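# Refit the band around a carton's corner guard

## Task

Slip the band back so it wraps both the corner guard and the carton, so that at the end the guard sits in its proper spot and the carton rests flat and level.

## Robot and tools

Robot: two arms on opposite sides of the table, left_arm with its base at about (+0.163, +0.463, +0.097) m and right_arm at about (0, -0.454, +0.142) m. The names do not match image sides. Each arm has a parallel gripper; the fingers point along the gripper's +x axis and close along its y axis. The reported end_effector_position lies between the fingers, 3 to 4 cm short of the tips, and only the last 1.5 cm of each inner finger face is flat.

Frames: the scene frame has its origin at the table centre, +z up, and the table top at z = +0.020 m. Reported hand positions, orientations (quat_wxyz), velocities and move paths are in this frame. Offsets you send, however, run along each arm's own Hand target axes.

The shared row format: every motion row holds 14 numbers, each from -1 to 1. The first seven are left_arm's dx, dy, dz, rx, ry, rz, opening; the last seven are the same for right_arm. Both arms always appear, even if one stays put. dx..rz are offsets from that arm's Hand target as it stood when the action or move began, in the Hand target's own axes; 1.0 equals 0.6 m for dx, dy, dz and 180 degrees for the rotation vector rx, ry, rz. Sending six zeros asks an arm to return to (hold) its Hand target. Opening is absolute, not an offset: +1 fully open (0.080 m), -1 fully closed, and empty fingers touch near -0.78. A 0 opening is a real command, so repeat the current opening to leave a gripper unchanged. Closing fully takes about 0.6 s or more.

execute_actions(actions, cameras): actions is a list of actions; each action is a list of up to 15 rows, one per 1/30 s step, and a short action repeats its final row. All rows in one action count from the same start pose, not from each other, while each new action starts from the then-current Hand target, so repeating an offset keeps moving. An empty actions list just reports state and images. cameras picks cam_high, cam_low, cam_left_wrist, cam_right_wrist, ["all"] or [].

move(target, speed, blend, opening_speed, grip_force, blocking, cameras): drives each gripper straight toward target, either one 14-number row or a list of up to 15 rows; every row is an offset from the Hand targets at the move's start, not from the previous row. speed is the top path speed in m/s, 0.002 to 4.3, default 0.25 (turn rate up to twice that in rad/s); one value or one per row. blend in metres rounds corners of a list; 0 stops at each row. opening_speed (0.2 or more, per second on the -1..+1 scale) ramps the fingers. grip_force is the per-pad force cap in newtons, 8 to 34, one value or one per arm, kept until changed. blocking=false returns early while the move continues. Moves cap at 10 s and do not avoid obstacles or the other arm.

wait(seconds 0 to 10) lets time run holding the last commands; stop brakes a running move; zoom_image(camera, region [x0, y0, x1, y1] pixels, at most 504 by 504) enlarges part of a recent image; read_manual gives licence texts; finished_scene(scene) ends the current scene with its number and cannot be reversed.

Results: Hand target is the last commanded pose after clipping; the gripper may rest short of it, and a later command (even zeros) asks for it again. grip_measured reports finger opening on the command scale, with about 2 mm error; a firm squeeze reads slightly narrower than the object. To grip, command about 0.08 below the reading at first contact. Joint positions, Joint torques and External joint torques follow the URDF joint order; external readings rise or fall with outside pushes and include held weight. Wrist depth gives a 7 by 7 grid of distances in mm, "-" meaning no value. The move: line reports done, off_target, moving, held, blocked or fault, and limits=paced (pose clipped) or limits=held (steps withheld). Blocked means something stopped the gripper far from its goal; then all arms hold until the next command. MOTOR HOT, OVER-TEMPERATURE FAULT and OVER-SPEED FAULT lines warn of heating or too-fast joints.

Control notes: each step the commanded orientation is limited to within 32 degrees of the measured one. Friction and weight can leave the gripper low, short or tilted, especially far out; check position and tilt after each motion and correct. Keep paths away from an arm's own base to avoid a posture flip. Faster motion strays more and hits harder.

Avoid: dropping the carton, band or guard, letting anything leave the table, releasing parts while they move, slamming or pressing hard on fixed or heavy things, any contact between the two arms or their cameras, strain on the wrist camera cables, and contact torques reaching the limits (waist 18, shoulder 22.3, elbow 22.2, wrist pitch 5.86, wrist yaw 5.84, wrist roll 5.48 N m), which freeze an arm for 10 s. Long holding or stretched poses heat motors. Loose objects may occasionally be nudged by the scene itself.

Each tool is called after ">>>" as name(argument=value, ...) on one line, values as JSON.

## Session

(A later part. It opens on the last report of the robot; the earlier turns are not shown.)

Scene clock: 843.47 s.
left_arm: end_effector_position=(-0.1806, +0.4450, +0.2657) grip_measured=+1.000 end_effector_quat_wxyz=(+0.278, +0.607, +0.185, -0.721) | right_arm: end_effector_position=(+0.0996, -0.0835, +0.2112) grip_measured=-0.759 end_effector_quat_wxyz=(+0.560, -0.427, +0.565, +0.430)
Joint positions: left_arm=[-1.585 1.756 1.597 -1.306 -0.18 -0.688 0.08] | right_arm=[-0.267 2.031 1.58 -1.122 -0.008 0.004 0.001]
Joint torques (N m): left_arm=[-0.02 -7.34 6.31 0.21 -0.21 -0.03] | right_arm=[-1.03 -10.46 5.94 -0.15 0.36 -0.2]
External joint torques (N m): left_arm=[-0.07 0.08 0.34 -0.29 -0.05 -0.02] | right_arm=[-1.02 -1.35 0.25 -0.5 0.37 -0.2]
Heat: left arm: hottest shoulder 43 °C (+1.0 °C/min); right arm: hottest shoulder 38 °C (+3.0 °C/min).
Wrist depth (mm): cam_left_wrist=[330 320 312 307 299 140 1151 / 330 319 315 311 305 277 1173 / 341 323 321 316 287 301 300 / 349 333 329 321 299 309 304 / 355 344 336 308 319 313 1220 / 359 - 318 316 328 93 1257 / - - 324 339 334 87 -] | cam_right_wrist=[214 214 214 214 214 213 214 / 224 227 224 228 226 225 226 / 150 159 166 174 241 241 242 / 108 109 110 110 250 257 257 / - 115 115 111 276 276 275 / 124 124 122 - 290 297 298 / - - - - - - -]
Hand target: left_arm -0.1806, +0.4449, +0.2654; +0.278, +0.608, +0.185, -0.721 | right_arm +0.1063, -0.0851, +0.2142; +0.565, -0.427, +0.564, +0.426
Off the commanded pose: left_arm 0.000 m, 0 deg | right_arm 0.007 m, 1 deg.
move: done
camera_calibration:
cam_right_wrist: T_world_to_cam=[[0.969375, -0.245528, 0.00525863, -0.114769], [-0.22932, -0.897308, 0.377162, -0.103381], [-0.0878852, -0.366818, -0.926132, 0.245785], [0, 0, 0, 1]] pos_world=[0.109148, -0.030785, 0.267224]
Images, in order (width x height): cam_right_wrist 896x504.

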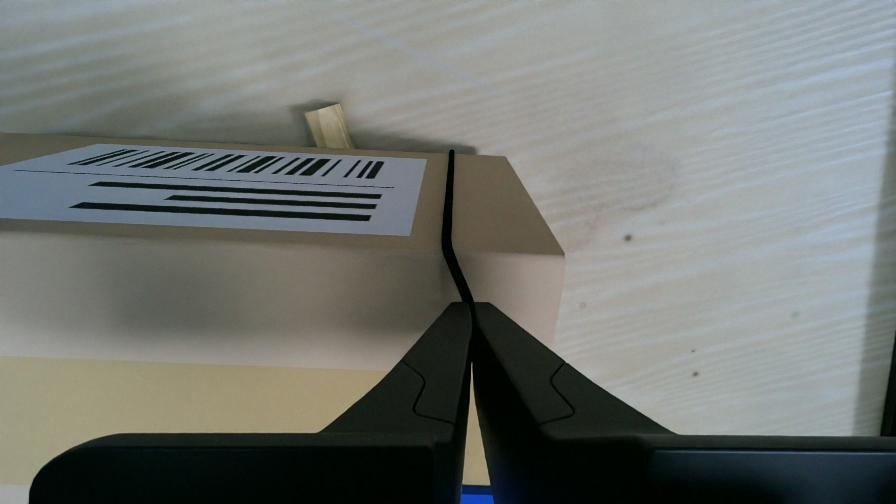

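>>> move(target=[0,0,0,0,0,0,1.0,0,-0.0083,0,0,0,0,-1.0], speed=0.06, cameras=["cam_right_wrist"])

Scene clock: 847.17 s.
left_arm: end_effector_position=(-0.1806, +0.4450, +0.2657) grip_measured=+1.000 end_effector_quat_wxyz=(+0.278, +0.607, +0.185, -0.721) | right_arm: end_effector_position=(+0.1036, -0.0848, +0.2112) grip_measured=-0.759 end_effector_quat_wxyz=(+0.559, -0.427, +0.565, +0.431)
Joint positions: left_arm=[-1.585 1.756 1.597 -1.306 -0.18 -0.688 0.08] | right_arm=[-0.278 2.031 1.58 -1.123 -0.009 -0.009 0.001]
Joint torques (N m): left_arm=[0 -7.39 6.33 0.2 -0.2 -0.02] | right_arm=[-1.15 -10.45 5.95 -0.11 0.42 -0.18]
External joint torques (N m): left_arm=[0 -0.01 0.37 -0.31 -0.05 -0.01] | right_arm=[-1.14 -1.36 0.29 -0.45 0.44 -0.18]
Heat: left arm: hottest shoulder 43 °C (+1.0 °C/min); right arm: hottest shoulder 39 °C (+3.0 °C/min).
Wrist depth (mm): cam_left_wrist=[328 320 314 307 300 138 1130 / 327 319 314 312 304 160 1184 / 333 324 320 316 211 299 299 / 350 333 328 323 296 308 304 / 357 342 335 307 318 314 1238 / - - 99 318 327 93 1264 / - - 325 340 333 87 -] | cam_right_wrist=[215 214 214 213 213 214 213 / 225 227 224 227 227 225 226 / 149 168 164 174 242 240 240 / 108 108 110 110 255 259 258 / - 115 115 111 277 276 275 / 124 124 122 - 288 296 299 / - - - - - - -]
Hand target: left_arm -0.1806, +0.4449, +0.2654; +0.278, +0.608, +0.185, -0.721 | right_arm +0.1111, -0.0865, +0.2142; +0.565, -0.427, +0.564, +0.426
Off the commanded pose: left_arm 0.000 m, 0 deg | right_arm 0.008 m, 1 deg.
move: done
camera_calibration:
cam_right_wrist: T_world_to_cam=[[0.969757, -0.244045, 0.00371742, -0.118425], [-0.227323, -0.897556, 0.377779, -0.103922], [-0.0888583, -0.367198, -0.925888, 0.245626], [0, 0, 0, 1]] pos_world=[0.113045, -0.0319833, 0.267122]
Images, in order (width x height): cam_right_wrist 896x504.

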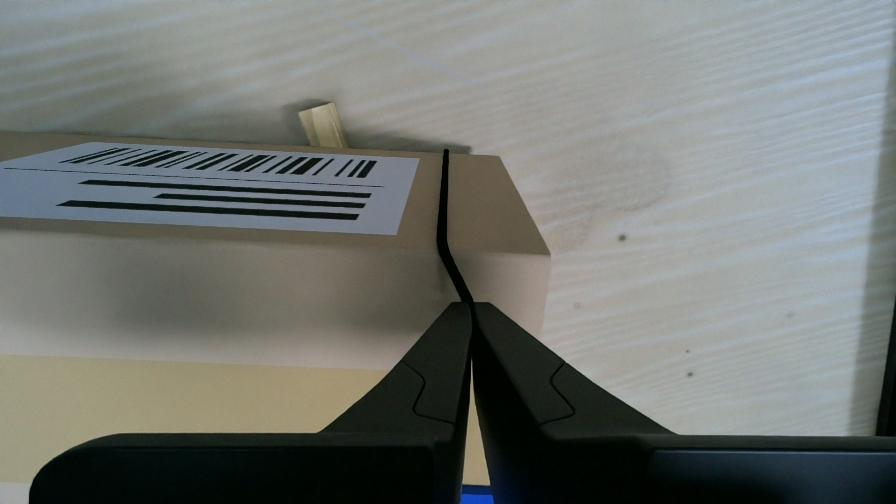

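>>> move(target=[[0,0,0,0,0,0,1.0,0.0287,0,0,0,0,0,-1.0],[0,0,0,0,0,0,1.0,0.0287,0,0,0,0,0,-0.45],[0,0,0,0,0,0,1.0,-0.035,0,0,0,0,0,-0.45]], speed=[0.06, 0.06, 0.15], opening_speed=0.6, cameras=["cam_right_wrist", "cam_high"])

Scene clock: 854.33 s.
left_arm: end_effector_position=(-0.1806, +0.4450, +0.2657) grip_measured=+1.000 end_effector_quat_wxyz=(+0.278, +0.607, +0.185, -0.721) | right_arm: end_effector_position=(+0.1098, -0.0878, +0.2289) grip_measured=-0.453 end_effector_quat_wxyz=(+0.560, -0.429, +0.570, +0.421)
Joint positions: left_arm=[-1.585 1.756 1.597 -1.306 -0.18 -0.688 0.08] | right_arm=[-0.292 2.026 1.643 -1.205 0 -0.009 0.015]
Joint torques (N m): left_arm=[0.02 -7.29 6.31 0.21 -0.22 -0.02] | right_arm=[0.07 -11.13 6.14 0.2 0.06 -0.16]
External joint torques (N m): left_arm=[0.05 0.21 0.3 -0.31 -0.06 -0.02] | right_arm=[0.03 -2.07 0.47 -0.11 0.07 -0.15]
Heat: left arm: hottest shoulder 43 °C (+1.0 °C/min); right arm: hottest shoulder 39 °C (+3.0 °C/min).
Wrist depth (mm): cam_left_wrist=[328 320 312 306 300 137 1140 / 328 320 315 311 305 277 1167 / 335 326 323 317 286 300 300 / 349 332 327 323 297 307 302 / 357 342 334 308 318 313 1226 / 359 - 317 316 328 93 1226 / - - 325 339 334 87 -] | cam_right_wrist=[228 228 230 228 230 231 230 / 239 240 240 244 245 245 245 / 151 171 160 184 260 261 258 / 126 126 126 129 278 281 276 / 135 136 136 133 296 302 296 / 146 146 - - 70 322 322 / - - - 157 - - -]
Hand target: left_arm -0.1806, +0.4449, +0.2654; +0.278, +0.608, +0.185, -0.721 | right_arm +0.1110, -0.0865, +0.2351; +0.565, -0.427, +0.564, +0.426
Off the commanded pose: left_arm 0.000 m, 0 deg | right_arm 0.007 m, 1 deg.
move: done; target 2's new opening was sent with right_arm's hand 0.010 m and 1 deg from that target
camera_calibration:
cam_right_wrist: T_world_to_cam=[[0.966295, -0.257121, 0.012741, -0.12816], [-0.241516, -0.888291, 0.390653, -0.112547], [-0.0891273, -0.380563, -0.92045, 0.259051], [0, 0, 0, 1]] pos_world=[0.119747, -0.0343418, 0.284043]
Images, in order (width x height): cam_high 896x504, cam_right_wrist 896x504.

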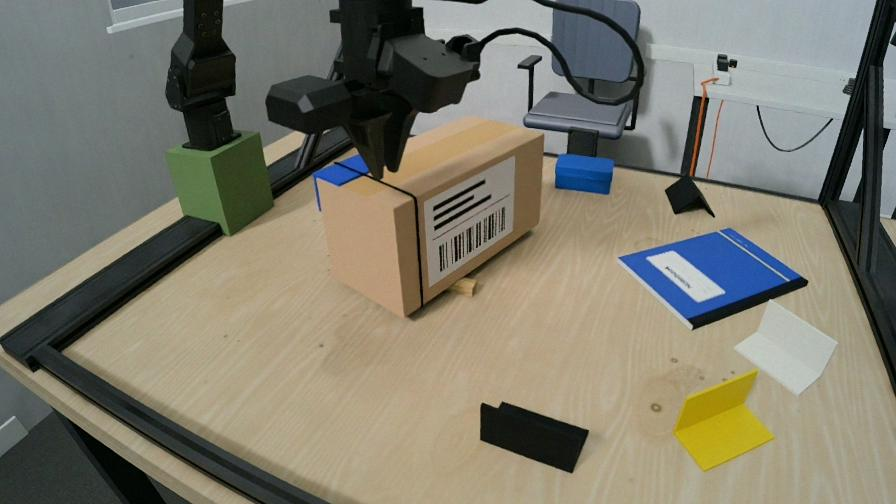

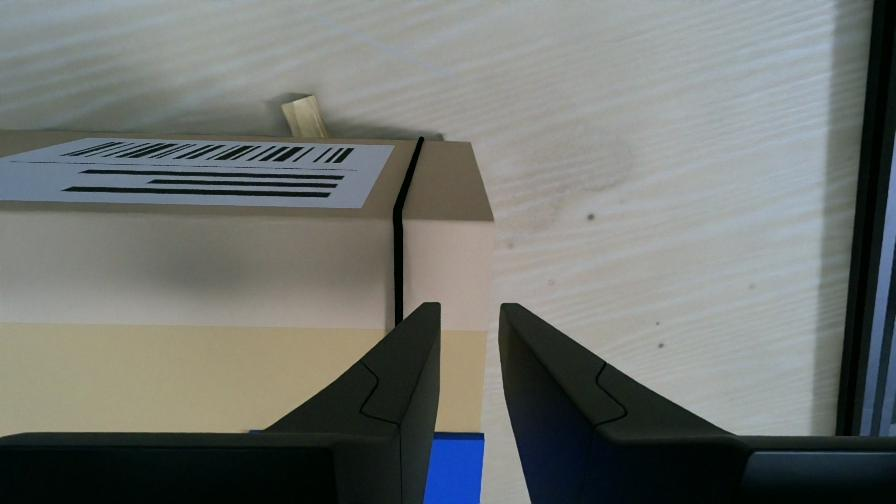

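>>> zoom_image(camera="cam_high", region=[300, 130, 440, 240])

>>> zoom_image(camera="cam_right_wrist", region=[220, 80, 540, 280])

Scaled by 3.600.

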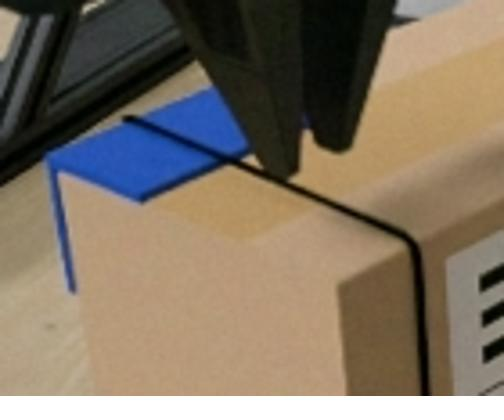

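Scaled by 1.575.

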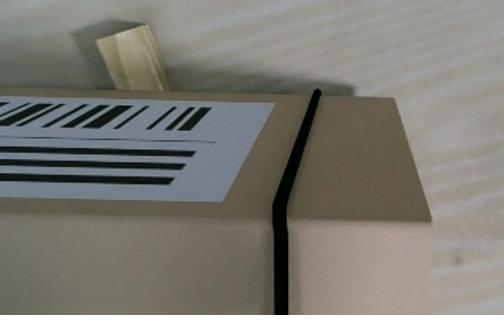

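>>> move(target=[[0,0,0,0,0,0,1.0,0,0.0842,-0.2138,0,0,0,-0.85],[0,0,0,0,0,0,1.0,0.0908,0.0842,-0.2138,0,0,0,-0.85]], speed=[0.25, 0.12], cameras=["cam_right_wrist", "cam_high"])

Scene clock: 937.03 s.
left_arm: end_effector_position=(-0.1806, +0.4450, +0.2657) grip_measured=+1.000 end_effector_quat_wxyz=(+0.278, +0.607, +0.185, -0.721) | right_arm: end_effector_position=(+0.0281, -0.1939, +0.1847) grip_measured=-0.760 end_effector_quat_wxyz=(+0.567, -0.424, +0.560, +0.431)
Joint positions: left_arm=[-1.585 1.756 1.597 -1.306 -0.18 -0.688 0.08] | right_arm=[-0.108 1.608 0.931 -0.88 0.001 0.168 0.001]
Joint torques (N m): left_arm=[0 -7.34 6.29 0.2 -0.22 -0.04] | right_arm=[0.2 -4.91 4.35 0.79 0.06 0.19]
External joint torques (N m): left_arm=[0 0.01 0.35 -0.31 -0.06 -0.03] | right_arm=[0.22 0.68 -0.91 0.44 0.06 0.19]
Heat: left arm: hottest shoulder 43 °C (+0.0 °C/min); right arm: hottest shoulder 47 °C (+5.1 °C/min).
Wrist depth (mm): cam_left_wrist=[328 320 312 308 299 137 1140 / 329 322 316 313 305 276 1156 / 333 326 320 318 286 302 299 / 350 334 327 324 296 308 303 / 356 343 334 308 318 313 1214 / 361 - 317 317 326 93 1257 / - - 324 340 334 87 -] | cam_right_wrist=[- 70 - - 70 69 197 / - 75 76 - 72 73 205 / - 78 77 77 76 - 219 / 234 235 83 - 81 83 236 / 246 249 248 243 250 252 252 / 263 266 - - 262 270 272 / - - - - - - -]
Hand target: left_arm -0.1806, +0.4449, +0.2654; +0.278, +0.608, +0.185, -0.721 | right_arm +0.0275, -0.1961, +0.1806; +0.565, -0.427, +0.564, +0.426
Off the commanded pose: left_arm 0.000 m, 0 deg | right_arm 0.005 m, 1 deg.
move: done
camera_calibration:
cam_right_wrist: T_world_to_cam=[[0.968245, -0.249729, 0.0117096, -0.0743651], [-0.236905, -0.901545, 0.362068, -0.206602], [-0.0798622, -0.353344, -0.932078, 0.177941], [0, 0, 0, 1]] pos_world=[0.0372693, -0.141958, 0.24153]
Images, in order (width x height): cam_high 896x504, cam_right_wrist 896x504.

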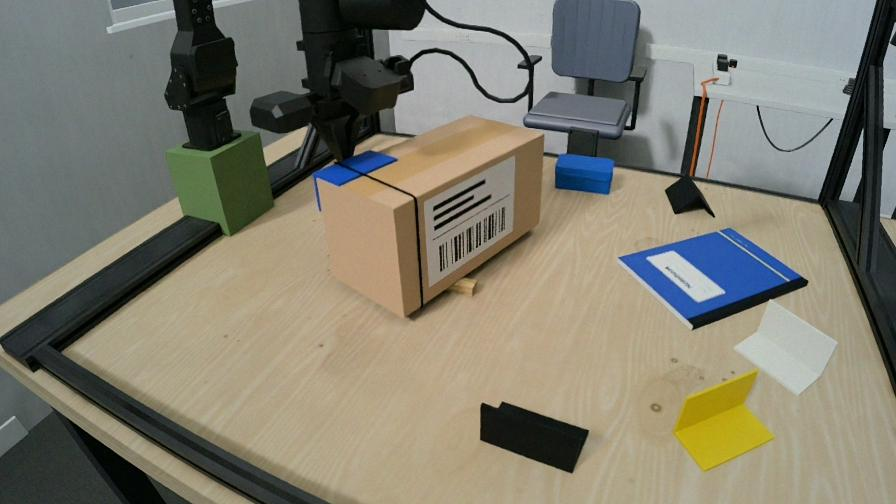

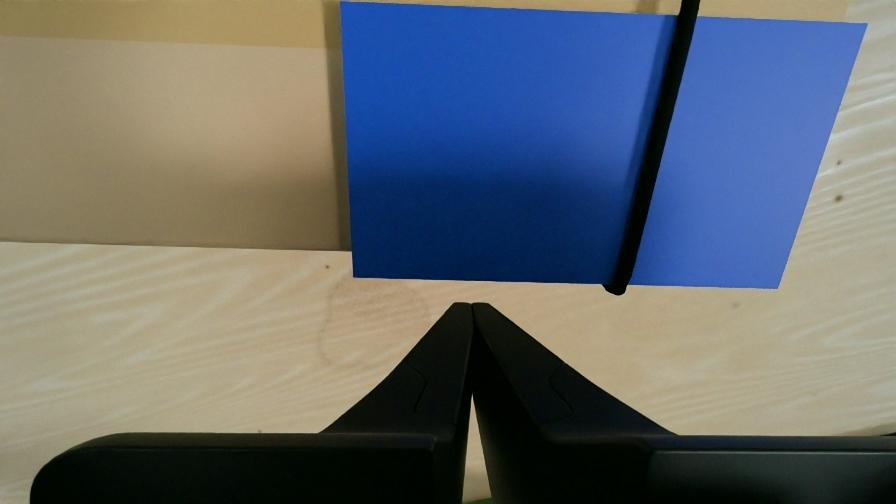

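>>> move(target=[[0,0,0,0,0,0,1.0,0,0,-0.04,0,0,0,-0.85],[0,0,0,0,0,0,1.0,-0.2,0.05,-0.05,0,0,0,-0.85]], speed=[0.12, 0.25], blend=[0.01, 0], cameras=["cam_right_wrist", "cam_high", "cam_low"])

Scene clock: 943.77 s.
left_arm: end_effector_position=(-0.1806, +0.4450, +0.2657) grip_measured=+1.000 end_effector_quat_wxyz=(+0.278, +0.607, +0.185, -0.721) | right_arm: end_effector_position=(-0.0091, -0.2179, +0.2985) grip_measured=-0.760 end_effector_quat_wxyz=(+0.562, -0.429, +0.565, +0.425)
Joint positions: left_arm=[-1.585 1.756 1.597 -1.306 -0.18 -0.688 0.08] | right_arm=[0.039 1.439 1.236 -1.374 0 0.315 0.001]
Joint torques (N m): left_arm=[-0.02 -7.32 6.35 0.19 -0.21 -0.02] | right_arm=[0.38 -5.13 6.27 0.3 0.06 0.21]
External joint torques (N m): left_arm=[-0.01 0.01 0.45 -0.31 -0.06 -0.02] | right_arm=[0.35 -0.39 0.52 -0.03 0.06 0.21]
Heat: left arm: hottest shoulder 43 °C (+0.0 °C/min); right arm: hottest shoulder 45 °C (+2.0 °C/min).
Wrist depth (mm): cam_left_wrist=[329 321 312 307 299 143 1151 / 328 320 316 312 305 276 1162 / 335 326 320 319 206 301 299 / 349 335 329 321 299 308 303 / 357 341 335 308 317 314 1257 / - - 319 316 328 93 1264 / - - 324 339 334 87 -] | cam_right_wrist=[171 171 173 172 170 297 302 / 309 313 313 316 317 318 317 / 329 333 333 335 339 338 337 / 353 355 354 354 358 360 360 / 378 380 377 372 378 376 - / 400 405 - - - 427 418 / - - - - - - -]
Hand target: left_arm -0.1806, +0.4449, +0.2654; +0.278, +0.608, +0.185, -0.721 | right_arm -0.0098, -0.2167, +0.3005; +0.565, -0.427, +0.564, +0.426
Off the commanded pose: left_arm 0.000 m, 0 deg | right_arm 0.003 m, 0 deg.
move: done
camera_calibration:
cam_right_wrist: T_world_to_cam=[[0.967964, -0.25063, 0.015196, -0.0468731], [-0.237402, -0.893811, 0.380449, -0.282128], [-0.0817695, -0.371868, -0.924677, 0.26625], [0, 0, 0, 1]] pos_world=[0.000164633, -0.164907, 0.354243]
Images, in order (width x height): cam_high 896x504, cam_low 896x504, cam_right_wrist 896x504.

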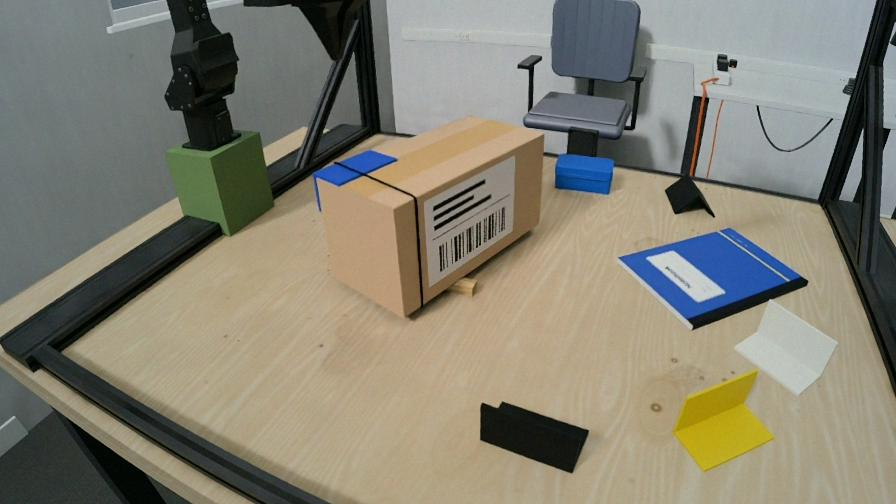

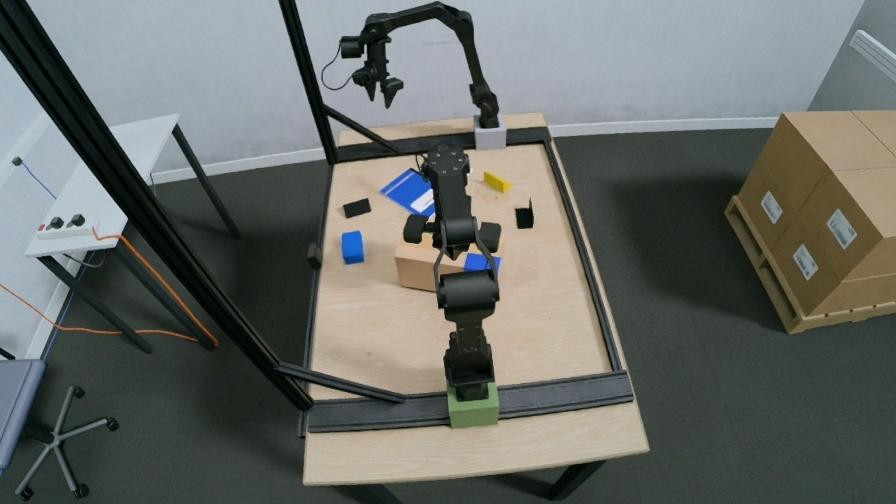

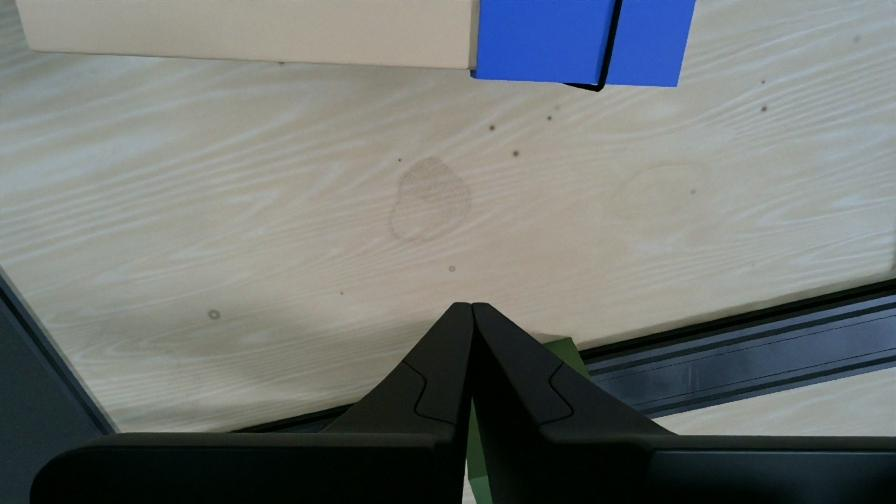

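>>> finished_scene(scene=2)

The scene is finished: the task was done.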